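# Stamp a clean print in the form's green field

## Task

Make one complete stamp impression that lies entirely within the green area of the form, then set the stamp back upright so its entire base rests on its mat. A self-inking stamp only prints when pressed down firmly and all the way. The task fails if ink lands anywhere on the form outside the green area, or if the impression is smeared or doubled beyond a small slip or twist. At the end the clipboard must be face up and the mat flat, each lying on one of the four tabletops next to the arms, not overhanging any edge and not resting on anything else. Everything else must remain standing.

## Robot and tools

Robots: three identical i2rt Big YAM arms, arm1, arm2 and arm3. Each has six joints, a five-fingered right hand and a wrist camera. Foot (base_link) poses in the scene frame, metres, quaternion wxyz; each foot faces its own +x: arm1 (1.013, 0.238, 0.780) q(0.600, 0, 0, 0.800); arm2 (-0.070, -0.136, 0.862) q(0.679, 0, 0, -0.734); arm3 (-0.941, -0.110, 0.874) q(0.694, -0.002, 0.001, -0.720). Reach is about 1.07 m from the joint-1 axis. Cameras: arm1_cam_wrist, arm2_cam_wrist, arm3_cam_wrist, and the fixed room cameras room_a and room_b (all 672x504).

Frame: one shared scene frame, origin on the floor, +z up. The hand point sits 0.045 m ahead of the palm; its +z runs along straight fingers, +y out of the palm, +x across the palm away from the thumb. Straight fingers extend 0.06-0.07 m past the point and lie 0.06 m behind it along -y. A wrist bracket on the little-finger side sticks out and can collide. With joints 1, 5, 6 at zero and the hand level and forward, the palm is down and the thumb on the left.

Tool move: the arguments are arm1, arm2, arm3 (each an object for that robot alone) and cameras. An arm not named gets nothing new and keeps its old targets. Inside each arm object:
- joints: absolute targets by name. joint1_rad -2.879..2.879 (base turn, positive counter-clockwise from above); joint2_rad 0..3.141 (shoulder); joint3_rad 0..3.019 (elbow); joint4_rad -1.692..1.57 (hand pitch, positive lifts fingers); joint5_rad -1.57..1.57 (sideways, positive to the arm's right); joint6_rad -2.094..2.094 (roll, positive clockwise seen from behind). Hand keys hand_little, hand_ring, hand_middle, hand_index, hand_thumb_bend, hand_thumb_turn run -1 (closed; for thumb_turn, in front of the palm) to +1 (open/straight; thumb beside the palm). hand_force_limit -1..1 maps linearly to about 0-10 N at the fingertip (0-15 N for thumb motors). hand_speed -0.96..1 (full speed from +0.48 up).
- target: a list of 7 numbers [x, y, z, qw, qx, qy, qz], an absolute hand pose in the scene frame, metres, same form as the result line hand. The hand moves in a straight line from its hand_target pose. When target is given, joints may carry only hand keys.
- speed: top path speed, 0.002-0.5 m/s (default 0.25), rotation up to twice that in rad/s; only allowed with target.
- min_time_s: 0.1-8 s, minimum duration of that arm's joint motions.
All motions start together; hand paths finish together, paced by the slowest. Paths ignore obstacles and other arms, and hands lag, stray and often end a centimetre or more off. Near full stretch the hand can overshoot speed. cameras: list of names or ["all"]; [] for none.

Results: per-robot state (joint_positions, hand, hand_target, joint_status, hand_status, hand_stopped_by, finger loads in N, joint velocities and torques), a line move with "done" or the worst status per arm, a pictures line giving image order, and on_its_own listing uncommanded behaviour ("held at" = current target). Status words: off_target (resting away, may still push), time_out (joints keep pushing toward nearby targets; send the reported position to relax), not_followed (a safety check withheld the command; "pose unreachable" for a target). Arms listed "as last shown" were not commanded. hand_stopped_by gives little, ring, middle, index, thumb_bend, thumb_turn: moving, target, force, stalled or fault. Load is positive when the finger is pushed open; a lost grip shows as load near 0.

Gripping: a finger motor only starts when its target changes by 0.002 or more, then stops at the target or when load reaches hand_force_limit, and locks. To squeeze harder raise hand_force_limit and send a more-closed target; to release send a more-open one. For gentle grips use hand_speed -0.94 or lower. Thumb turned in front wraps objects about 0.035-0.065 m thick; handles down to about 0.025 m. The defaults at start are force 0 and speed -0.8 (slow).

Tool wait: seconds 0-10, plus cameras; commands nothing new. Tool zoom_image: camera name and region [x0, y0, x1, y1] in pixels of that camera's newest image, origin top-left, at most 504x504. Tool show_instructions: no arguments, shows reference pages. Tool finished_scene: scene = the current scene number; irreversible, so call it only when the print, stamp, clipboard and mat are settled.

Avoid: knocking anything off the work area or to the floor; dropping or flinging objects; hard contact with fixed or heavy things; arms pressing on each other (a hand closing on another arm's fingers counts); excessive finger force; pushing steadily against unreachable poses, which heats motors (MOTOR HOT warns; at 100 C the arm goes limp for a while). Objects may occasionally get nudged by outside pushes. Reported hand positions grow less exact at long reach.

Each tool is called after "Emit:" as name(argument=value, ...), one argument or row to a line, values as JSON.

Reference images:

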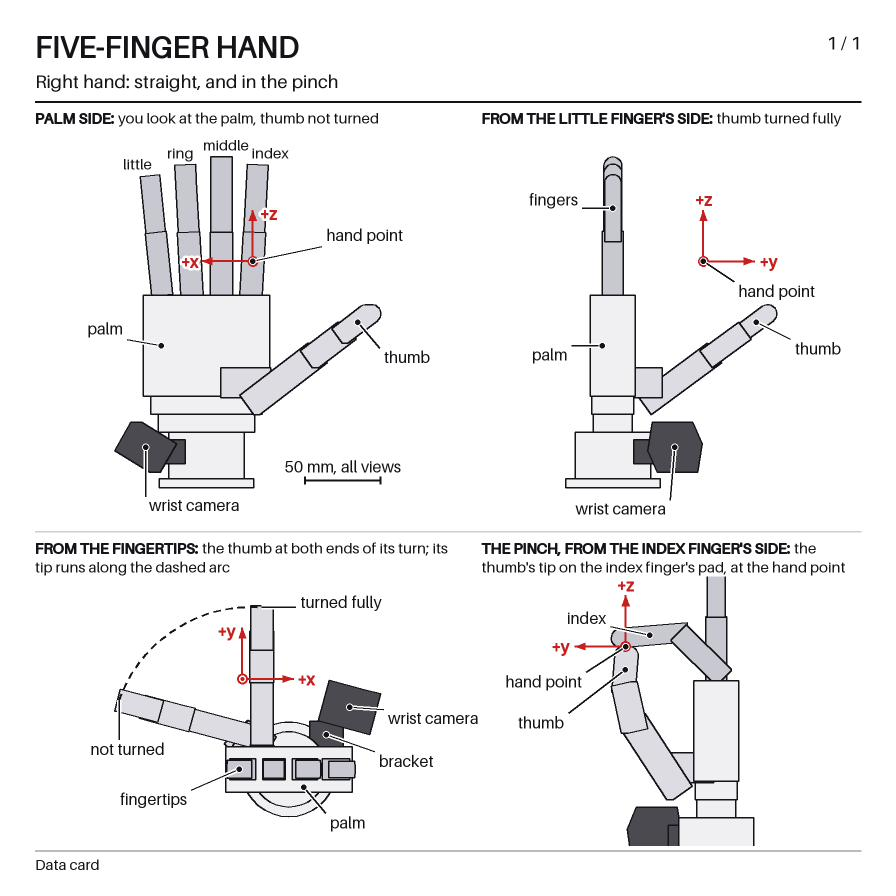

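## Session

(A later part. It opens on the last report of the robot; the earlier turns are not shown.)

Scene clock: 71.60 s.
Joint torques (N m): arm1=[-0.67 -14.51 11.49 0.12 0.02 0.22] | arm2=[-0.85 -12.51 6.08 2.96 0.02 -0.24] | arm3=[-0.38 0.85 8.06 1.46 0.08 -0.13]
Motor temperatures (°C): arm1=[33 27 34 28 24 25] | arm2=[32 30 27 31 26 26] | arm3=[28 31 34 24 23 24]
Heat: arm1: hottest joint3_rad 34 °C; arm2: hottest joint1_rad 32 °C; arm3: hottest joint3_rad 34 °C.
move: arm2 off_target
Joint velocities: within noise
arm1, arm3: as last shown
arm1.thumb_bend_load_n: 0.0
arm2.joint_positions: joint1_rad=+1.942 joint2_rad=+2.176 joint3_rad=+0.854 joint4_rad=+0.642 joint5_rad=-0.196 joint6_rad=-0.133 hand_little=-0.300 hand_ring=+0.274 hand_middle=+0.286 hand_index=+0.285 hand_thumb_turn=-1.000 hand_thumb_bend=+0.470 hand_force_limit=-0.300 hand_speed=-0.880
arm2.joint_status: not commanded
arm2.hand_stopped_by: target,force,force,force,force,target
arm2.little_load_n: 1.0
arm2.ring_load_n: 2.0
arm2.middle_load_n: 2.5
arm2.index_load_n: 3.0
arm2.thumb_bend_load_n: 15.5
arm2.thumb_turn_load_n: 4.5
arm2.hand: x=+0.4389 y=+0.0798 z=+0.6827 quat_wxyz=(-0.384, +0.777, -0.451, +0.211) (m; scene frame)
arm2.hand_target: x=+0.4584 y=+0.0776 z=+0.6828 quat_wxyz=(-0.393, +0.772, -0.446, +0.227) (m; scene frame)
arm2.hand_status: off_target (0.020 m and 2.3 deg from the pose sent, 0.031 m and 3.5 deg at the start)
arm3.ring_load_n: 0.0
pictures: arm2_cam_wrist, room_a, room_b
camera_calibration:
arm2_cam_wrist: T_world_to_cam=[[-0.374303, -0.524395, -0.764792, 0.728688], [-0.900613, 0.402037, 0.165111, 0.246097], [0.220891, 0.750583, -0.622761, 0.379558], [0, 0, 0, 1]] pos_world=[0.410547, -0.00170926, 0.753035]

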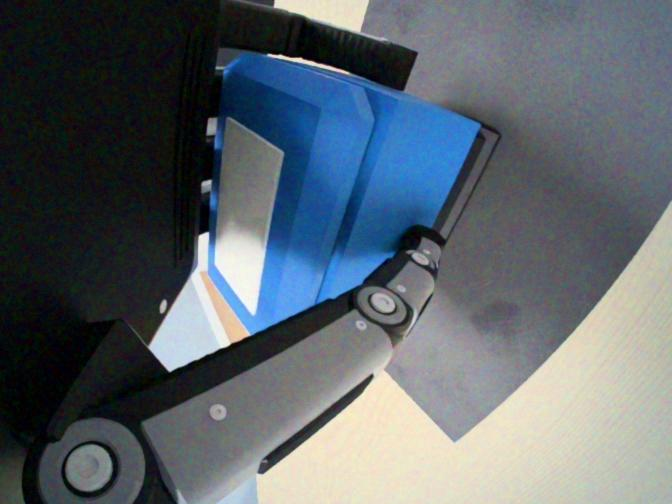

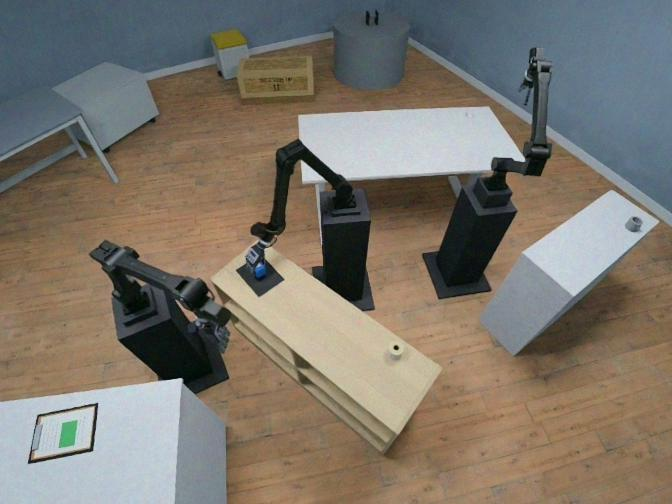

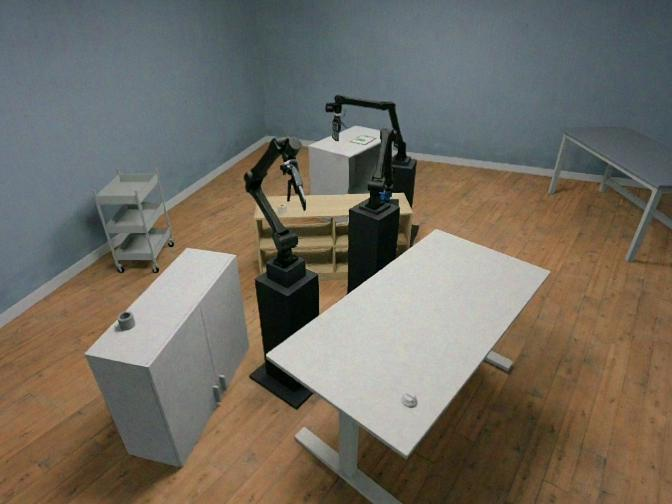

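Emit:
move(
  arm2={"joints": {"hand_little": 1, "hand_ring": 0.6, "hand_middle": 0.6, "hand_index": 0.6, "hand_thumb_bend": 0.7, "hand_speed": -0.8}},
  cameras=["arm2_cam_wrist"],
)

Scene clock: 74.70 s.
Joint torques (N m): arm1=[-0.67 -14.68 11.49 0.13 0.02 0.22] | arm2=[-0.44 -13.63 5.14 2.66 0.02 -0.24] | arm3=[-0.38 0.91 8.06 1.43 0.08 -0.13]
Motor temperatures (°C): arm1=[33 27 34 28 24 25] | arm2=[32 30 27 31 26 26] | arm3=[28 31 34 24 23 24]
Heat: arm1: hottest joint3_rad 34 °C; arm2: hottest joint1_rad 32 °C; arm3: hottest joint3_rad 34 °C.
move: arm2 done
Joint velocities: within noise
arm1: as last shown
arm1.thumb_turn_load_n: 0.0
arm2.joint_positions: joint1_rad=+1.942 joint2_rad=+2.190 joint3_rad=+0.867 joint4_rad=+0.649 joint5_rad=-0.197 joint6_rad=-0.133 hand_little=+1.000 hand_ring=+0.600 hand_middle=+0.600 hand_index=+0.600 hand_thumb_turn=-1.000 hand_thumb_bend=+0.700 hand_force_limit=-0.300 hand_speed=-0.800
arm2.joint_status: all done
arm2.hand_stopped_by: target,target,target,target,target,target
arm2.little_load_n: 0.0
arm2.ring_load_n: 0.0
arm2.middle_load_n: 0.0
arm2.index_load_n: 0.0
arm2.thumb_bend_load_n: 0.0
arm2.thumb_turn_load_n: 0.0
arm2.hand: x=+0.4434 y=+0.0813 z=+0.6800 quat_wxyz=(-0.386, +0.777, -0.450, +0.213) (m; scene frame)
arm2.hand_target: x=+0.4582 y=+0.0775 z=+0.6826 quat_wxyz=(-0.393, +0.772, -0.446, +0.227) (m; scene frame)
arm2.hand_status: not commanded
arm3.joint_positions: joint1_rad=-0.218 joint2_rad=+0.610 joint3_rad=+1.345 joint4_rad=-1.409 joint5_rad=+0.224 joint6_rad=-1.278 hand_little=+1.000 hand_ring=+1.000 hand_middle=+1.000 hand_index=+1.000 hand_thumb_turn=+1.000 hand_thumb_bend=+1.000 hand_force_limit=+0.000 hand_speed=-0.800
arm3.joint_status: not commanded
arm3.hand_stopped_by: target,target,target,target,target,target
arm3.little_load_n: 0.0
arm3.ring_load_n: 0.0
arm3.middle_load_n: 0.0
arm3.index_load_n: 0.0
arm3.thumb_bend_load_n: 0.0
arm3.thumb_turn_load_n: 0.0
arm3.hand: x=-1.0789 y=-0.2818 z=+1.3395 quat_wxyz=(+0.373, +0.397, -0.804, +0.240) (m; scene frame)
arm3.hand_target: x=-1.0787 y=-0.2813 z=+1.3496 quat_wxyz=(+0.380, +0.393, -0.800, +0.248) (m; scene frame)
arm3.hand_status: not commanded
pictures: arm2_cam_wrist
camera_calibration:
arm2_cam_wrist: T_world_to_cam=[[-0.369727, -0.522967, -0.76799, 0.729117], [-0.901662, 0.401478, 0.16069, 0.253521], [0.224295, 0.751878, -0.619976, 0.372302], [0, 0, 0, 1]] pos_world=[0.414659, -0.000405436, 0.750034]

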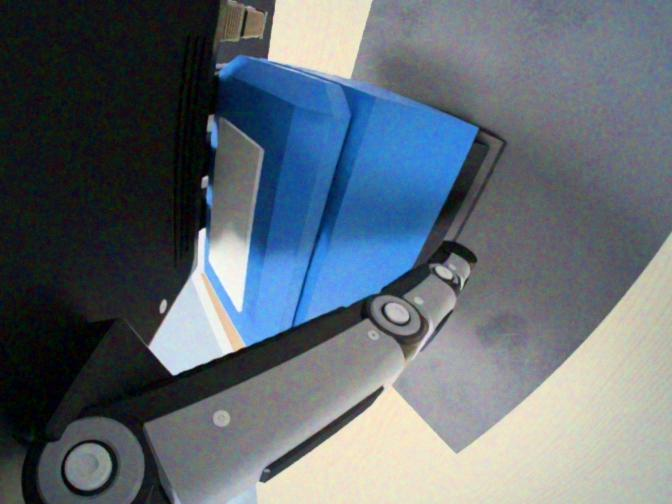

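Emit:
move(
  arm2={"joints": {"hand_ring": 1, "hand_middle": 1, "hand_index": 1, "hand_thumb_bend": 1, "hand_speed": -0.5}},
  cameras=[],
)

Emit:
move(
  arm2={"target": [0.457, 0.078, 0.82, 0.3931, -0.7716, 0.4455, -0.227], "speed": 0.1},
  cameras=["arm2_cam_wrist", "room_a"],
)

Emit:
zoom_image(
  camera="room_a",
  region=[220, 220, 320, 320],
)

Scene clock: 75.93 s.
Joint torques (N m): arm1=[-0.67 -14.62 11.52 0.09 0.02 0.21] | arm2=[-0.79 -13.86 5.14 2.65 0 -0.22] | arm3=[-0.38 0.85 8.06 1.44 0.08 -0.13]
Motor temperatures (°C): arm1=[33 27 34 28 24 25] | arm2=[32 30 27 31 26 26] | arm3=[28 31 35 24 23 24]
Heat: arm1: hottest joint3_rad 34 °C; arm2: hottest joint1_rad 32 °C; arm3: hottest joint3_rad 35 °C.
move: arm2 done
Joint velocities: within noise
arm1, arm3: as last shown
arm1.middle_load_n: 0.5
arm2.joint_positions: joint1_rad=+1.942 joint2_rad=+2.190 joint3_rad=+0.867 joint4_rad=+0.649 joint5_rad=-0.197 joint6_rad=-0.133 hand_little=+1.000 hand_ring=+1.000 hand_middle=+1.000 hand_index=+1.000 hand_thumb_turn=-1.000 hand_thumb_bend=+1.000 hand_force_limit=-0.300 hand_speed=-0.500
arm2.joint_status: all done
arm2.hand_stopped_by: target,target,target,target,target,target
arm2.little_load_n: 0.0
arm2.ring_load_n: 0.0
arm2.middle_load_n: 0.0
arm2.index_load_n: 0.0
arm2.thumb_bend_load_n: 0.0
arm2.thumb_turn_load_n: 0.0
arm2.hand: x=+0.4434 y=+0.0813 z=+0.6800 quat_wxyz=(-0.386, +0.777, -0.450, +0.213) (m; scene frame)
arm2.hand_target: x=+0.4582 y=+0.0775 z=+0.6826 quat_wxyz=(-0.393, +0.772, -0.446, +0.227) (m; scene frame)
arm2.hand_status: not commanded
pictures: none
No camera images: "cameras" was empty.

Scene clock: 78.03 s.
Joint torques (N m): arm1=[-0.5 -14.62 11.51 0.06 0.02 0.22] | arm2=[-0.73 -14.92 5.79 1.36 0.08 -0.23] | arm3=[-0.38 0.91 8.05 1.44 0.08 -0.13]
Motor temperatures (°C): arm1=[33 27 34 28 24 25] | arm2=[32 30 27 31 26 26] | arm3=[28 31 35 24 23 24]
Heat: arm1: hottest joint3_rad 34 °C; arm2: hottest joint1_rad 32 °C; arm3: hottest joint3_rad 35 °C.
move: arm2 done
Joint velocities: within noise
arm1.joint_positions: joint1_rad=+0.594 joint2_rad=+1.864 joint3_rad=+2.100 joint4_rad=-1.687 joint5_rad=-0.001 joint6_rad=-0.407 hand_little=+1.000 hand_ring=+1.000 hand_middle=+1.000 hand_index=+1.000 hand_thumb_turn=-1.000 hand_thumb_bend=+1.000 hand_force_limit=+0.000 hand_speed=+0.200
arm1.joint_status: not commanded
arm1.hand_stopped_by: target,target,target,target,target,target
arm1.little_load_n: 0.0
arm1.ring_load_n: 0.5
arm1.middle_load_n: 0.0
arm1.index_load_n: 0.0
arm1.thumb_bend_load_n: 0.0
arm1.thumb_turn_load_n: 0.0
arm1.hand: x=+0.5996 y=+0.5747 z=+1.0681 quat_wxyz=(-0.058, +0.799, +0.599, -0.014) (m; scene frame)
arm1.hand_target: x=+0.5899 y=+0.5777 z=+1.0791 quat_wxyz=(-0.072, +0.798, +0.598, -0.019) (m; scene frame)
arm1.hand_status: not commanded
arm2.joint_positions: joint1_rad=+1.942 joint2_rad=+1.837 joint3_rad=+0.845 joint4_rad=+0.343 joint5_rad=-0.197 joint6_rad=-0.133 hand_little=+1.000 hand_ring=+1.000 hand_middle=+1.000 hand_index=+1.000 hand_thumb_turn=-1.000 hand_thumb_bend=+1.000 hand_force_limit=-0.300 hand_speed=-0.500
arm2.joint_status: not commanded
arm2.hand_stopped_by: target,target,target,target,target,target
arm2.little_load_n: 0.0
arm2.ring_load_n: 0.0
arm2.middle_load_n: 0.0
arm2.index_load_n: 0.0
arm2.thumb_bend_load_n: 0.5
arm2.thumb_turn_load_n: 0.0
arm2.hand: x=+0.4533 y=+0.0843 z=+0.8129 quat_wxyz=(-0.394, +0.773, -0.446, +0.220) (m; scene frame)
arm2.hand_target: x=+0.4570 y=+0.0780 z=+0.8199 quat_wxyz=(-0.393, +0.772, -0.446, +0.227) (m; scene frame)
arm2.hand_status: done (0.010 m and 0.8 deg from the pose sent, 0.141 m and 2.0 deg at the start)
arm3: as last shown
pictures: arm2_cam_wrist, room_a
camera_calibration:
arm2_cam_wrist: T_world_to_cam=[[-0.351903, -0.517615, -0.779897, 0.837494], [-0.905166, 0.400394, 0.142686, 0.256157], [0.238409, 0.756148, -0.609427, 0.434872], [0, 0, 0, 1]] pos_world=[0.422904, 0.00210819, 0.881631]

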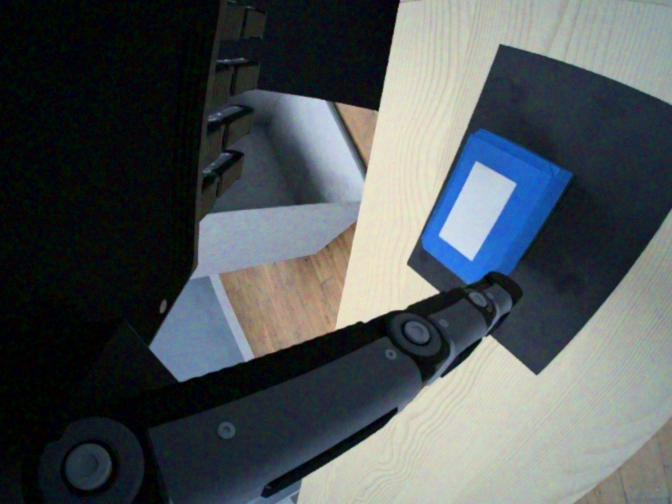

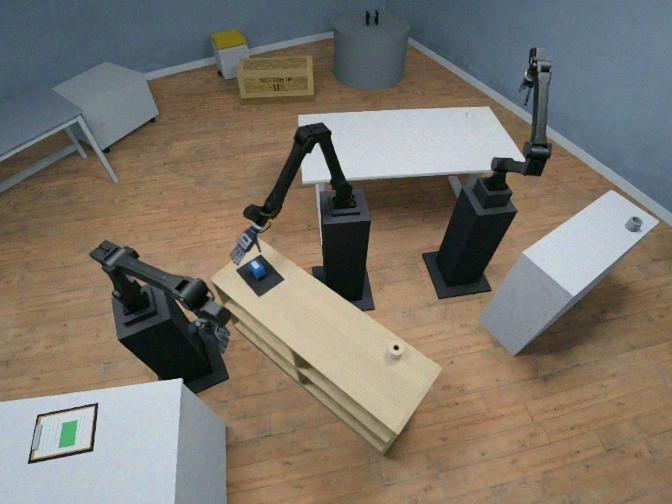

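Scaled by 5.040 from the camera's 672x504 image, which has a finer 960x720 frame.

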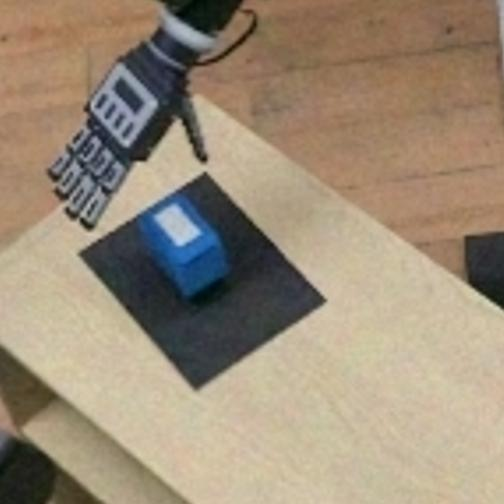

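Emit:
move(
  arm2={"joints": {"joint1_rad": 0.6, "joint2_rad": 1.3}, "min_time_s": 3},
  cameras=[],
)

Emit:
move(
  arm1={"target": [0.443, 0.053, 0.90, 0.2081, -0.4463, -0.7888, 0.3678], "speed": 0.25},
  cameras=["all"],
)

Scene clock: 82.07 s.
Joint torques (N m): arm1=[-0.56 -14.56 11.48 0.12 0.02 0.21] | arm2=[-0.38 -10.7 8.59 1.63 0.07 -0.24] | arm3=[-0.38 0.85 8.08 1.43 0.08 -0.13]
Motor temperatures (°C): arm1=[33 27 35 28 24 25] | arm2=[32 30 27 31 26 26] | arm3=[28 31 35 24 23 24]
Heat: arm1: hottest joint3_rad 35 °C; arm2: hottest joint1_rad 32 °C; arm3: hottest joint3_rad 35 °C.
move: arm2 done
Joint velocities: within noise
arm1, arm3: as last shown
arm1.ring_load_n: 0.0
arm2.joint_positions: joint1_rad=+0.610 joint2_rad=+1.313 joint3_rad=+0.845 joint4_rad=+0.343 joint5_rad=-0.195 joint6_rad=-0.133 hand_little=+1.000 hand_ring=+1.000 hand_middle=+1.000 hand_index=+1.000 hand_thumb_turn=-1.000 hand_thumb_bend=+1.000 hand_force_limit=-0.300 hand_speed=-0.500
arm2.joint_status: all done
arm2.hand_stopped_by: target,target,target,target,target,target
arm2.little_load_n: 0.0
arm2.ring_load_n: 0.0
arm2.middle_load_n: 0.0
arm2.index_load_n: 0.0
arm2.thumb_bend_load_n: 0.0
arm2.thumb_turn_load_n: 0.0
arm2.hand: x=+0.2757 y=-0.6077 z=+1.1090 quat_wxyz=(-0.202, +0.304, -0.684, +0.631) (m; scene frame)
arm2.hand_target: x=+0.2695 y=-0.6094 z=+1.1137 quat_wxyz=(-0.196, +0.304, -0.683, +0.634) (m; scene frame)
arm2.hand_status: not commanded
pictures: none
No camera images: "cameras" was empty.

Scene clock: 85.20 s.
Joint torques (N m): arm1=[-1.03 -11.28 7.45 2.77 -0.06 0.22] | arm2=[-0.56 -10.58 8.58 1.61 0.07 -0.21] | arm3=[-0.38 0.85 8.06 1.44 0.08 -0.13]
Motor temperatures (°C): arm1=[33 28 35 28 24 25] | arm2=[32 30 27 31 26 26] | arm3=[28 31 35 24 23 24]
Heat: arm1: hottest joint3_rad 35 °C; arm2: hottest joint1_rad 32 °C; arm3: hottest joint3_rad 35 °C.
move: arm1 done
Joint velocities: within noise
arm1.joint_positions: joint1_rad=+1.491 joint2_rad=+1.587 joint3_rad=+1.157 joint4_rad=-0.296 joint5_rad=-0.257 joint6_rad=-0.229 hand_little=+1.000 hand_ring=+1.000 hand_middle=+1.000 hand_index=+1.000 hand_thumb_turn=-1.000 hand_thumb_bend=+1.000 hand_force_limit=+0.000 hand_speed=+0.200
arm1.joint_status: not commanded
arm1.hand_stopped_by: target,target,target,target,target,target
arm1.little_load_n: 0.0
arm1.ring_load_n: 0.0
arm1.middle_load_n: 0.0
arm1.index_load_n: 0.0
arm1.thumb_bend_load_n: 0.0
arm1.thumb_turn_load_n: 0.0
arm1.hand: x=+0.4458 y=+0.0541 z=+0.9081 quat_wxyz=(-0.209, +0.443, +0.791, -0.368) (m; scene frame)
arm1.hand_target: x=+0.4432 y=+0.0530 z=+0.9001 quat_wxyz=(-0.208, +0.446, +0.789, -0.368) (m; scene frame)
arm1.hand_status: done (0.009 m and 0.4 deg from the pose sent, 0.570 m and 64.4 deg at the start)
arm2, arm3: as last shown
arm2.thumb_turn_load_n: 0.5
pictures: arm1_cam_wrist, arm2_cam_wrist, arm3_cam_wrist, room_a, room_b
camera_calibration:
arm1_cam_wrist: T_world_to_cam=[[0.346488, 0.583886, -0.734182, 0.47655], [0.91688, -0.376155, 0.133559, -0.516132], [-0.198183, -0.719433, -0.665687, 0.848971], [0, 0, 0, 1]] pos_world=[0.476364, 0.13838, 0.983957]
arm2_cam_wrist: T_world_to_cam=[[-0.354996, -0.172516, -0.918812, 1.01237], [0.191908, 0.948448, -0.252227, 0.798848], [0.914958, -0.265867, -0.303589, 0.0341612], [0, 0, 0, 1]] pos_world=[0.174828, -0.573932, 1.14204]

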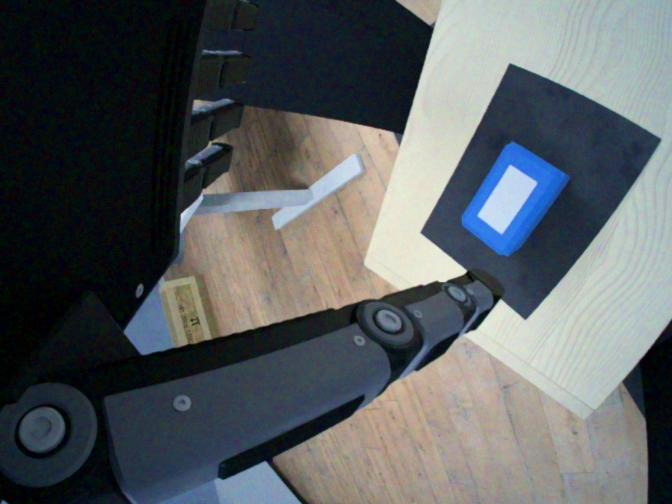

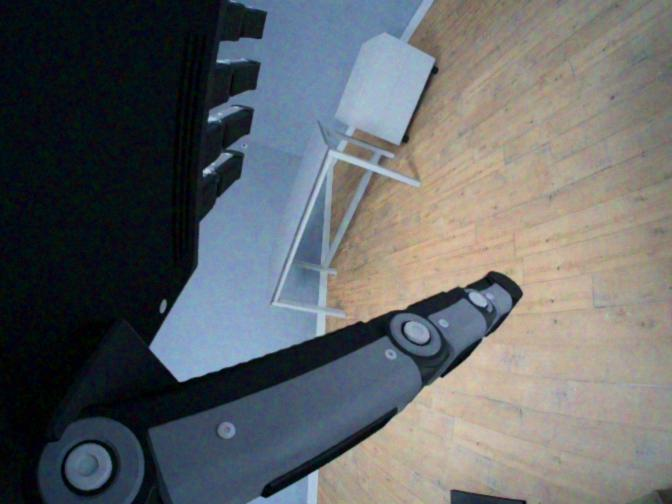

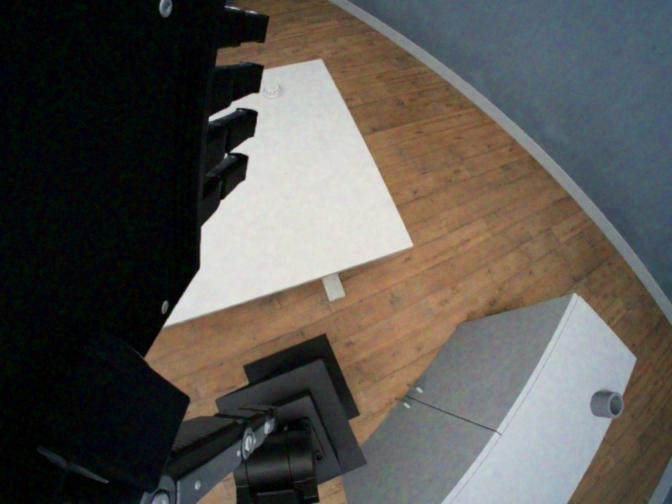

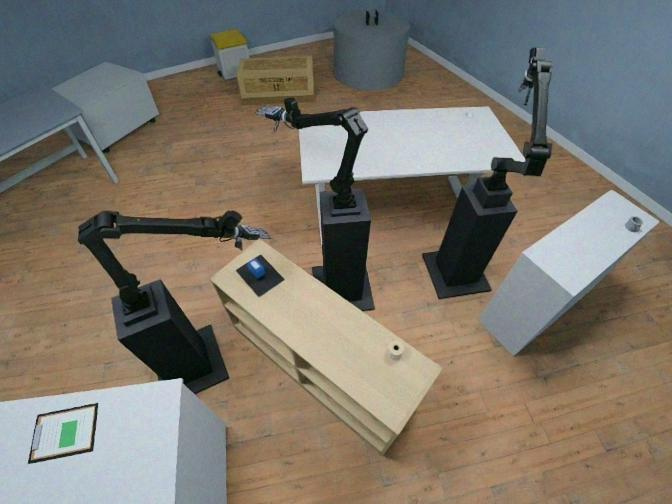

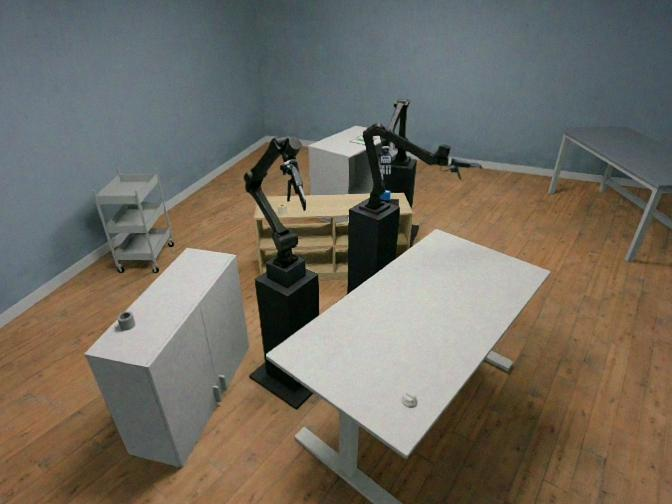

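Emit:
move(
  arm1={"target": [0.460, 0.067, 0.79, 0.2081, -0.4463, -0.7888, 0.3678], "speed": 0.15},
  cameras=["arm1_cam_wrist"],
)

Emit:
zoom_image(
  camera="arm1_cam_wrist",
  region=[300, 50, 600, 350],
)

Scene clock: 88.87 s.
Joint torques (N m): arm1=[-1.38 -11.4 5.94 2.78 -0.23 0.06] | arm2=[-0.73 -10.64 8.59 1.59 0.03 -0.2] | arm3=[-0.44 0.91 8.06 1.44 0.08 -0.13]
Motor temperatures (°C): arm1=[33 28 35 28 24 25] | arm2=[32 29 27 31 26 26] | arm3=[28 31 35 24 23 24]
Heat: arm1: hottest joint3_rad 35 °C; arm2: hottest joint1_rad 32 °C; arm3: hottest joint3_rad 35 °C.
move: arm1 off_target
Joint velocities: within noise
arm1.joint_positions: joint1_rad=+1.478 joint2_rad=+1.714 joint3_rad=+0.980 joint4_rad=+0.008 joint5_rad=-0.268 joint6_rad=-0.229 hand_little=+1.000 hand_ring=+1.000 hand_middle=+1.000 hand_index=+1.000 hand_thumb_turn=-1.000 hand_thumb_bend=+1.000 hand_force_limit=+0.000 hand_speed=+0.200
arm1.joint_status: not commanded
arm1.hand_stopped_by: target,target,target,target,target,target
arm1.little_load_n: 0.0
arm1.ring_load_n: 0.0
arm1.middle_load_n: 0.0
arm1.index_load_n: 0.0
arm1.thumb_bend_load_n: 0.0
arm1.thumb_turn_load_n: 0.0
arm1.hand: x=+0.4607 y=+0.0627 z=+0.7996 quat_wxyz=(-0.208, +0.446, +0.788, -0.370) (m; scene frame)
arm1.hand_target: x=+0.4603 y=+0.0670 z=+0.7900 quat_wxyz=(-0.208, +0.446, +0.789, -0.368) (m; scene frame)
arm1.hand_status: off_target (0.011 m and 0.3 deg from the pose sent, 0.120 m and 0.4 deg at the start)
arm2, arm3: as last shown
arm2.thumb_turn_load_n: 0.0
arm3.little_load_n: -0.5
pictures: arm1_cam_wrist
camera_calibration:
arm1_cam_wrist: T_world_to_cam=[[0.350144, 0.576924, -0.737942, 0.388516], [0.915002, -0.379233, 0.137673, -0.514285], [-0.200425, -0.723424, -0.660673, 0.783036], [0, 0, 0, 1]] pos_world=[0.491475, 0.147289, 0.874836]

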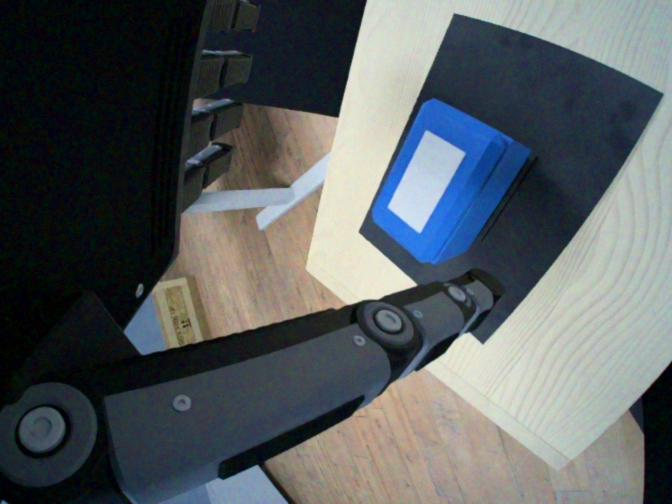

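Scaled by 1.680 from the camera's 672x504 image, which has a finer 960x720 frame.

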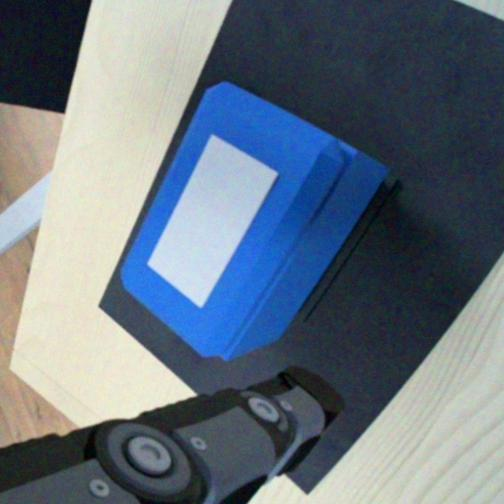

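Emit:
move(
  arm1={"target": [0.459, 0.067, 0.69, 0.2081, -0.4463, -0.7888, 0.3678], "speed": 0.1},
  cameras=["arm1_cam_wrist", "room_a"],
)

Emit:
zoom_image(
  camera="room_a",
  region=[200, 220, 300, 320],
)

Scene clock: 91.27 s.
Joint torques (N m): arm1=[-1.55 -12.22 4.41 2.8 -0.24 0.05] | arm2=[-0.5 -10.64 8.58 1.58 0.02 -0.24] | arm3=[-0.38 0.91 8.06 1.44 0.08 -0.13]
Motor temperatures (°C): arm1=[33 28 35 28 24 25] | arm2=[32 29 27 31 26 26] | arm3=[28 31 35 24 23 24]
Heat: arm1: hottest joint3_rad 35 °C; arm2: hottest joint1_rad 32 °C; arm3: hottest joint3_rad 35 °C.
move: arm1 off_target
Joint velocities: within noise
arm1.joint_positions: joint1_rad=+1.478 joint2_rad=+1.937 joint3_rad=+0.944 joint4_rad=+0.268 joint5_rad=-0.269 joint6_rad=-0.229 hand_little=+1.000 hand_ring=+1.000 hand_middle=+1.000 hand_index=+1.000 hand_thumb_turn=-1.000 hand_thumb_bend=+1.000 hand_force_limit=+0.000 hand_speed=+0.200
arm1.joint_status: not commanded
arm1.hand_stopped_by: target,target,target,target,target,target
arm1.little_load_n: 0.0
arm1.ring_load_n: 0.0
arm1.middle_load_n: 0.0
arm1.index_load_n: 0.0
arm1.thumb_bend_load_n: 0.0
arm1.thumb_turn_load_n: 0.5
arm1.hand: x=+0.4576 y=+0.0620 z=+0.7000 quat_wxyz=(-0.208, +0.445, +0.788, -0.370) (m; scene frame)
arm1.hand_target: x=+0.4591 y=+0.0670 z=+0.6903 quat_wxyz=(-0.208, +0.446, +0.789, -0.368) (m; scene frame)
arm1.hand_status: off_target (0.011 m and 0.3 deg from the pose sent, 0.110 m and 0.3 deg at the start)
arm2, arm3: as last shown
arm3.little_load_n: 0.0
pictures: arm1_cam_wrist, room_a
camera_calibration:
arm1_cam_wrist: T_world_to_cam=[[0.34921, 0.576629, -0.738615, 0.317432], [0.915251, -0.378908, 0.136912, -0.497635], [-0.20092, -0.723829, -0.660078, 0.716038], [0, 0, 0, 1]] pos_world=[0.488476, 0.14669, 0.775233]

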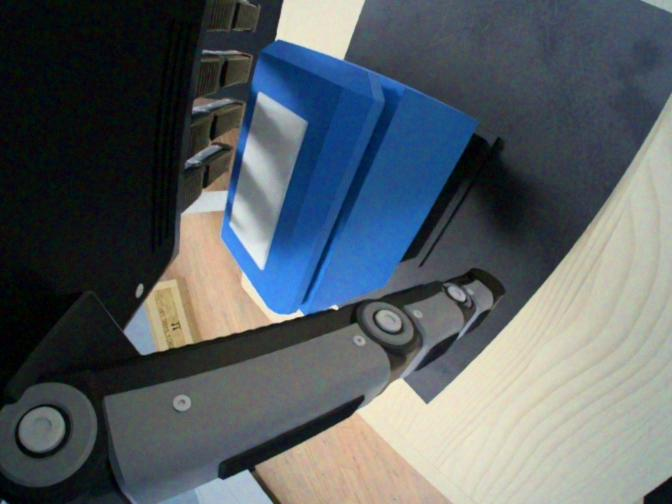

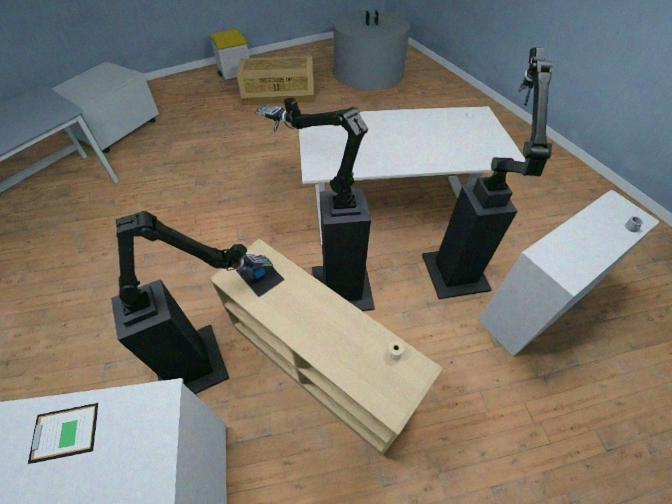

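Scaled by 5.040 from the camera's 672x504 image, which has a finer 960x720 frame.

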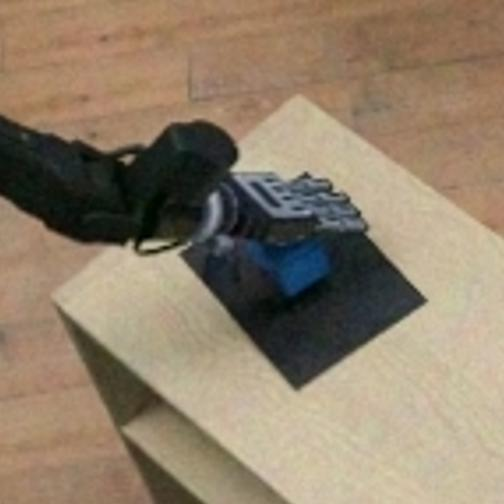

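Emit:
move(
  arm1={"target": [0.463, 0.071, 0.672, 0.2081, -0.4463, -0.7888, 0.3678], "speed": 0.06},
  cameras=["arm1_cam_wrist", "room_a"],
)

Emit:
zoom_image(
  camera="room_a",
  region=[220, 230, 290, 300],
)

Scene clock: 92.70 s.
Joint torques (N m): arm1=[-1.67 -12.1 4 2.82 -0.18 0.05] | arm2=[-0.62 -10.4 8.46 1.65 0.05 -0.22] | arm3=[-0.38 0.85 8.06 1.43 0.08 -0.13]
Motor temperatures (°C): arm1=[33 28 34 28 24 25] | arm2=[31 29 28 31 26 26] | arm3=[28 31 35 24 23 24]
Heat: arm1: hottest joint3_rad 34 °C; arm2: hottest joint1_rad 31 °C; arm3: hottest joint3_rad 35 °C.
move: arm1 off_target
Joint velocities: within noise
arm1.joint_positions: joint1_rad=+1.471 joint2_rad=+1.970 joint3_rad=+0.933 joint4_rad=+0.316 joint5_rad=-0.275 joint6_rad=-0.232 hand_little=+1.000 hand_ring=+1.000 hand_middle=+1.000 hand_index=+1.000 hand_thumb_turn=-1.000 hand_thumb_bend=+1.000 hand_force_limit=+0.000 hand_speed=+0.200
arm1.joint_status: not commanded
arm1.hand_stopped_by: target,target,target,target,target,target
arm1.little_load_n: 0.0
arm1.ring_load_n: 0.0
arm1.middle_load_n: 0.0
arm1.index_load_n: 0.0
arm1.thumb_bend_load_n: 0.0
arm1.thumb_turn_load_n: 0.0
arm1.hand: x=+0.4595 y=+0.0655 z=+0.6849 quat_wxyz=(-0.209, +0.445, +0.787, -0.372) (m; scene frame)
arm1.hand_target: x=+0.4633 y=+0.0710 z=+0.6723 quat_wxyz=(-0.208, +0.446, +0.789, -0.368) (m; scene frame)
arm1.hand_status: off_target (0.015 m and 0.6 deg from the pose sent, 0.030 m and 0.3 deg at the start)
arm2, arm3: as last shown
arm2.index_load_n: -0.5
pictures: arm1_cam_wrist, room_a
camera_calibration:
arm1_cam_wrist: T_world_to_cam=[[0.345458, 0.575066, -0.741592, 0.307477], [0.915994, -0.378413, 0.133261, -0.493808], [-0.203994, -0.72533, -0.657483, 0.708751], [0, 0, 0, 1]] pos_world=[0.490685, 0.150395, 0.759819]

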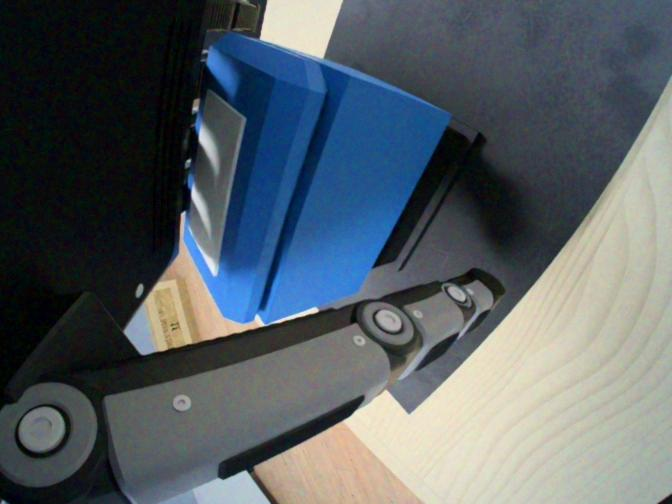

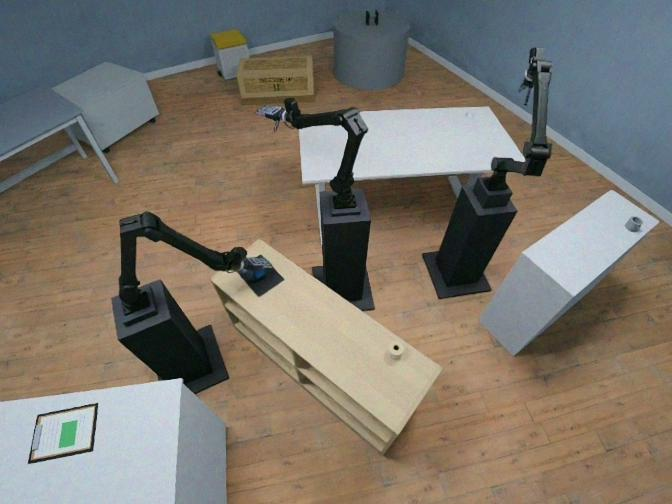

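Scaled by 7.200 from the camera's 672x504 image, which has a finer 960x720 frame.

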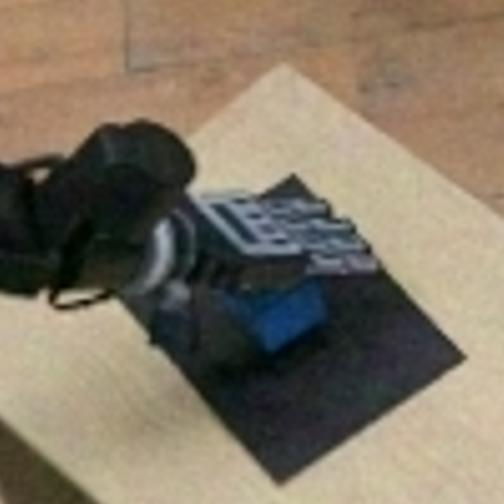

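Emit:
move(
  arm1={"target": [0.464, 0.072, 0.665, 0.2081, -0.4463, -0.7888, 0.3678], "speed": 0.05},
  cameras=["arm1_cam_wrist"],
)

Emit:
move(
  arm1={"joints": {"hand_little": 0.55, "hand_ring": 0.55, "hand_middle": 0.55, "hand_index": 0.55, "hand_thumb_bend": 0.6, "hand_speed": -0.5}},
  cameras=["arm1_cam_wrist"],
)

Scene clock: 93.93 s.
Joint torques (N m): arm1=[-1.61 -11.75 3.71 2.69 -0.18 0.03] | arm2=[-0.38 -10.52 8.57 1.58 0.07 -0.25] | arm3=[-0.44 0.85 8.06 1.44 0.08 -0.13]
Motor temperatures (°C): arm1=[33 28 34 28 24 25] | arm2=[31 29 28 31 26 26] | arm3=[28 31 35 24 23 24]
Heat: arm1: hottest joint3_rad 34 °C; arm2: hottest joint1_rad 31 °C; arm3: hottest joint3_rad 35 °C.
move: arm1 off_target
Joint velocities: within noise
arm1.joint_positions: joint1_rad=+1.470 joint2_rad=+1.981 joint3_rad=+0.933 joint4_rad=+0.339 joint5_rad=-0.276 joint6_rad=-0.233 hand_little=+1.000 hand_ring=+1.000 hand_middle=+1.000 hand_index=+1.000 hand_thumb_turn=-1.000 hand_thumb_bend=+1.000 hand_force_limit=+0.000 hand_speed=+0.200
arm1.joint_status: not commanded
arm1.hand_stopped_by: target,target,target,target,target,target
arm1.little_load_n: 0.0
arm1.ring_load_n: -0.5
arm1.middle_load_n: 0.0
arm1.index_load_n: 0.0
arm1.thumb_bend_load_n: 0.0
arm1.thumb_turn_load_n: 0.0
arm1.hand: x=+0.4571 y=+0.0650 z=+0.6825 quat_wxyz=(-0.213, +0.442, +0.786, -0.376) (m; scene frame)
arm1.hand_target: x=+0.4645 y=+0.0719 z=+0.6655 quat_wxyz=(-0.208, +0.446, +0.789, -0.368) (m; scene frame)
arm1.hand_status: off_target (0.020 m and 1.2 deg from the pose sent, 0.021 m and 0.6 deg at the start)
arm2: as last shown
arm2.index_load_n: 0.0
arm3.joint_positions: joint1_rad=-0.218 joint2_rad=+0.610 joint3_rad=+1.345 joint4_rad=-1.409 joint5_rad=+0.224 joint6_rad=-1.278 hand_little=+1.000 hand_ring=+1.000 hand_middle=+1.000 hand_index=+1.000 hand_thumb_turn=+1.000 hand_thumb_bend=+1.000 hand_force_limit=+0.000 hand_speed=-0.800
arm3.joint_status: not commanded
arm3.hand_stopped_by: target,target,target,target,target,target
arm3.little_load_n: 0.0
arm3.ring_load_n: 0.0
arm3.middle_load_n: 0.0
arm3.index_load_n: 0.0
arm3.thumb_bend_load_n: 0.0
arm3.thumb_turn_load_n: 0.0
arm3.hand: x=-1.0789 y=-0.2818 z=+1.3395 quat_wxyz=(+0.373, +0.397, -0.804, +0.240) (m; scene frame)
arm3.hand_target: x=-1.0787 y=-0.2813 z=+1.3496 quat_wxyz=(+0.380, +0.393, -0.800, +0.248) (m; scene frame)
arm3.hand_status: not commanded
pictures: arm1_cam_wrist
camera_calibration:
arm1_cam_wrist: T_world_to_cam=[[0.336294, 0.573183, -0.74724, 0.314989], [0.917837, -0.377174, 0.123753, -0.485959], [-0.210906, -0.727462, -0.65293, 0.706483], [0, 0, 0, 1]] pos_world=[0.489104, 0.150102, 0.756795]

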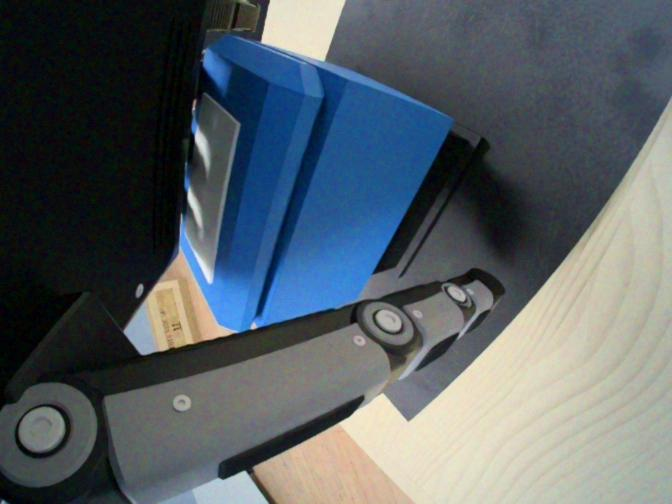

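Scene clock: 94.97 s.
Joint torques (N m): arm1=[-1.61 -11.69 3.73 2.24 -0.05 0.04] | arm2=[-0.5 -10.81 8.55 1.51 0.02 -0.22] | arm3=[-0.38 0.91 8.06 1.44 0.08 -0.13]
Motor temperatures (°C): arm1=[33 28 34 28 24 25] | arm2=[31 29 28 31 26 26] | arm3=[28 31 35 24 23 24]
Heat: arm1: hottest joint3_rad 34 °C; arm2: hottest joint1_rad 31 °C; arm3: hottest joint3_rad 35 °C.
move: arm1 done
Joint velocities: within noise
arm1.joint_positions: joint1_rad=+1.470 joint2_rad=+1.981 joint3_rad=+0.933 joint4_rad=+0.349 joint5_rad=-0.279 joint6_rad=-0.233 hand_little=+0.550 hand_ring=+0.550 hand_middle=+0.550 hand_index=+0.550 hand_thumb_turn=-1.000 hand_thumb_bend=+0.600 hand_force_limit=+0.000 hand_speed=-0.500
arm1.joint_status: all done
arm1.hand_stopped_by: target,target,target,target,target,target
arm1.little_load_n: 0.0
arm1.ring_load_n: 0.0
arm1.middle_load_n: 0.0
arm1.index_load_n: 0.0
arm1.thumb_bend_load_n: 0.0
arm1.thumb_turn_load_n: 0.0
arm1.hand: x=+0.4552 y=+0.0644 z=+0.6839 quat_wxyz=(-0.216, +0.440, +0.785, -0.380) (m; scene frame)
arm1.hand_target: x=+0.4645 y=+0.0720 z=+0.6655 quat_wxyz=(-0.208, +0.446, +0.789, -0.368) (m; scene frame)
arm1.hand_status: not commanded
arm2, arm3: as last shown
arm2.ring_load_n: -0.5
arm2.index_load_n: -0.5
pictures: arm1_cam_wrist
camera_calibration:
arm1_cam_wrist: T_world_to_cam=[[0.328585, 0.571179, -0.752188, 0.323979], [0.91955, -0.375225, 0.116766, -0.480818], [-0.215545, -0.730042, -0.648521, 0.705816], [0, 0, 0, 1]] pos_world=[0.487816, 0.14981, 0.757572]

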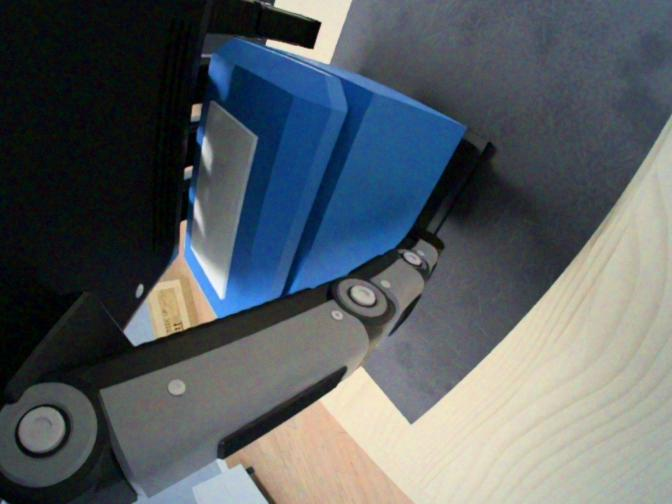

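Emit:
move(
  arm1={"joints": {"hand_little": -0.3, "hand_ring": -0.3, "hand_middle": -0.3, "hand_index": -0.3, "hand_thumb_bend": -0.2, "hand_speed": -0.88, "hand_force_limit": -0.1}},
  cameras=["arm1_cam_wrist"],
)

Scene clock: 98.67 s.
Joint torques (N m): arm1=[-1.67 -11.58 3.69 2.18 -0.09 0.03] | arm2=[-0.67 -10.64 8.54 1.61 0.04 -0.25] | arm3=[-0.44 0.91 8.06 1.43 0.08 -0.13]
Motor temperatures (°C): arm1=[33 28 34 28 24 25] | arm2=[31 29 28 31 26 26] | arm3=[28 31 35 24 23 24]
Heat: arm1: hottest joint3_rad 34 °C; arm2: hottest joint1_rad 31 °C; arm3: hottest joint3_rad 35 °C.
move: arm1 off_target
Joint velocities: within noise
arm1.joint_positions: joint1_rad=+1.469 joint2_rad=+1.982 joint3_rad=+0.933 joint4_rad=+0.349 joint5_rad=-0.279 joint6_rad=-0.233 hand_little=-0.300 hand_ring=+0.263 hand_middle=+0.274 hand_index=+0.284 hand_thumb_turn=-1.000 hand_thumb_bend=+0.491 hand_force_limit=-0.100 hand_speed=-0.880
arm1.joint_status: hand_ring off_target (ended at +0.263, target -0.300); hand_middle off_target (ended at +0.274, target -0.300); hand_index off_target (ended at +0.284, target -0.300); hand_thumb_bend off_target (ended at +0.491, target -0.200); the others done
arm1.hand_stopped_by: target,force,force,force,force,target
arm1.little_load_n: 0.0
arm1.ring_load_n: 6.5
arm1.middle_load_n: 5.5
arm1.index_load_n: 2.5
arm1.thumb_bend_load_n: 13.5
arm1.thumb_turn_load_n: 4.5
arm1.hand: x=+0.4552 y=+0.0649 z=+0.6834 quat_wxyz=(-0.216, +0.441, +0.785, -0.379) (m; scene frame)
arm1.hand_target: x=+0.4645 y=+0.0720 z=+0.6655 quat_wxyz=(-0.208, +0.446, +0.789, -0.368) (m; scene frame)
arm1.hand_status: not commanded
arm2, arm3: as last shown
arm2.ring_load_n: 0.0
arm2.index_load_n: 0.0
arm3.ring_load_n: -0.5
pictures: arm1_cam_wrist
camera_calibration:
arm1_cam_wrist: T_world_to_cam=[[0.329416, 0.571406, -0.751652, 0.32255], [0.919182, -0.376069, 0.11695, -0.480418], [-0.215847, -0.72943, -0.649109, 0.706422], [0, 0, 0, 1]] pos_world=[0.487818, 0.150308, 0.757175]

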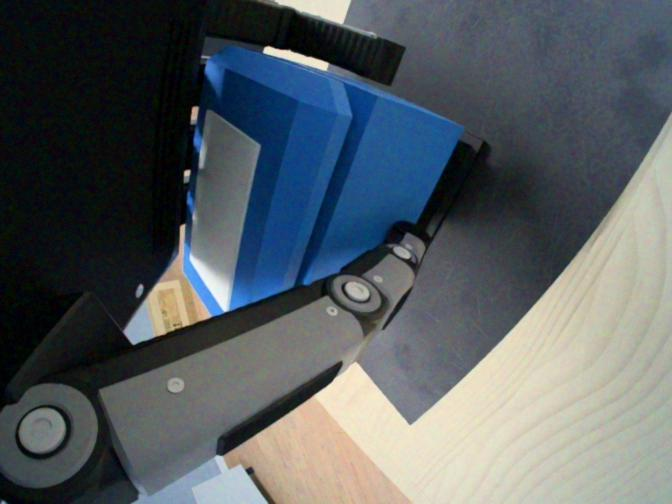

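Emit:
move(
  arm1={"target": [0.462, 0.072, 0.86, 0.2081, -0.4463, -0.7888, 0.3678], "speed": 0.12},
  cameras=["arm1_cam_wrist", "room_a"],
)

Emit:
zoom_image(
  camera="room_a",
  region=[200, 200, 300, 300],
)

Scene clock: 101.50 s.
Joint torques (N m): arm1=[-1.67 -13.1 10.96 1.48 -0.17 0.06] | arm2=[-0.21 -10.64 8.66 1.69 0.04 -0.23] | arm3=[-0.44 0.85 8.05 1.43 0.08 -0.13]
Motor temperatures (°C): arm1=[33 28 34 28 24 25] | arm2=[31 29 28 31 26 26] | arm3=[28 31 35 24 23 24]
Heat: arm1: hottest joint3_rad 34 °C; arm2: hottest joint1_rad 31 °C; arm3: hottest joint3_rad 35 °C.
move: arm1 off_target
Joint velocities: within noise
arm1.joint_positions: joint1_rad=+1.469 joint2_rad=+1.619 joint3_rad=+0.973 joint4_rad=-0.155 joint5_rad=-0.277 joint6_rad=-0.236 hand_little=-0.300 hand_ring=+0.263 hand_middle=+0.274 hand_index=+0.284 hand_thumb_turn=-1.000 hand_thumb_bend=+0.491 hand_force_limit=-0.100 hand_speed=-0.880
arm1.joint_status: not commanded
arm1.hand_stopped_by: target,force,force,force,force,target
arm1.little_load_n: 0.0
arm1.ring_load_n: 6.0
arm1.middle_load_n: 4.5
arm1.index_load_n: 2.5
arm1.thumb_bend_load_n: 14.0
arm1.thumb_turn_load_n: 4.5
arm1.hand: x=+0.4898 y=+0.0723 z=+0.8252 quat_wxyz=(-0.182, +0.456, +0.798, -0.349) (m; scene frame)
arm1.hand_target: x=+0.4639 y=+0.0725 z=+0.8606 quat_wxyz=(-0.208, +0.446, +0.789, -0.368) (m; scene frame)
arm1.hand_status: off_target (0.045 m and 4.1 deg from the pose sent, 0.177 m and 1.7 deg at the start)
arm2.joint_positions: joint1_rad=+0.610 joint2_rad=+1.313 joint3_rad=+0.845 joint4_rad=+0.343 joint5_rad=-0.195 joint6_rad=-0.133 hand_little=+1.000 hand_ring=+1.000 hand_middle=+1.000 hand_index=+1.000 hand_thumb_turn=-1.000 hand_thumb_bend=+1.000 hand_force_limit=-0.300 hand_speed=-0.500
arm2.joint_status: not commanded
arm2.hand_stopped_by: target,target,target,target,target,target
arm2.little_load_n: 0.0
arm2.ring_load_n: 0.0
arm2.middle_load_n: -0.5
arm2.index_load_n: 0.0
arm2.thumb_bend_load_n: 0.0
arm2.thumb_turn_load_n: 0.0
arm2.hand: x=+0.2757 y=-0.6077 z=+1.1090 quat_wxyz=(-0.202, +0.304, -0.684, +0.631) (m; scene frame)
arm2.hand_target: x=+0.2695 y=-0.6094 z=+1.1137 quat_wxyz=(-0.196, +0.304, -0.683, +0.634) (m; scene frame)
arm2.hand_status: not commanded
arm3: as last shown
arm3.ring_load_n: 0.0
pictures: arm1_cam_wrist, room_a
camera_calibration:
arm1_cam_wrist: T_world_to_cam=[[0.400714, 0.587067, -0.703407, 0.337783], [0.90377, -0.379327, 0.198268, -0.585289], [-0.150424, -0.715167, -0.682575, 0.805802], [0, 0, 0, 1]] pos_world=[0.514824, 0.155966, 0.903663]

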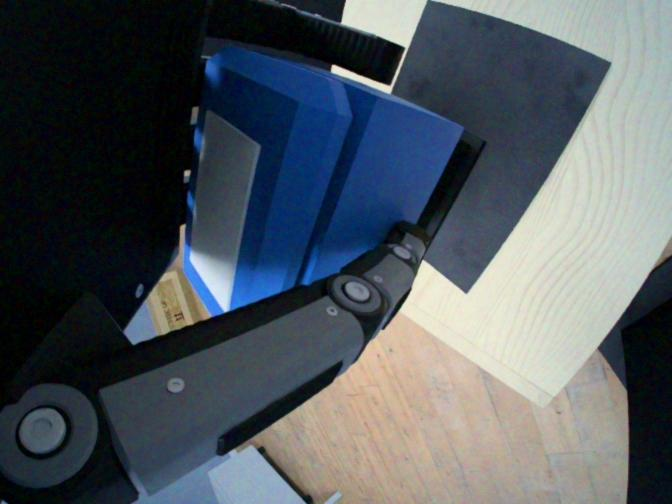

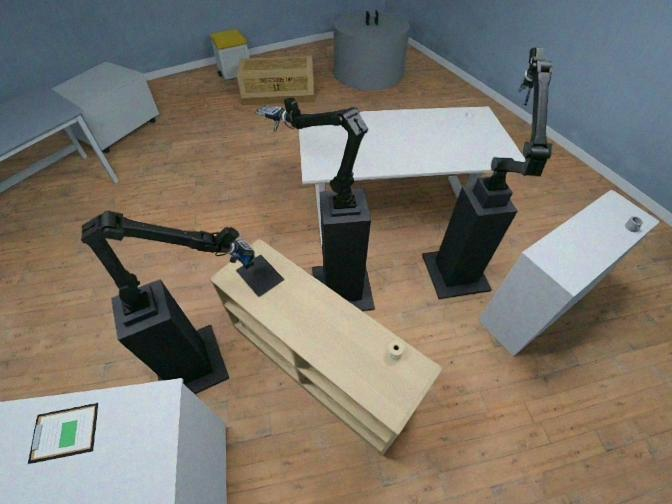

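Scaled by 5.040 from the camera's 672x504 image, which has a finer 960x720 frame.

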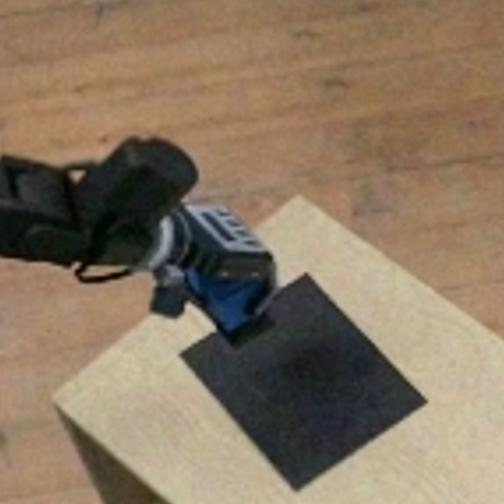

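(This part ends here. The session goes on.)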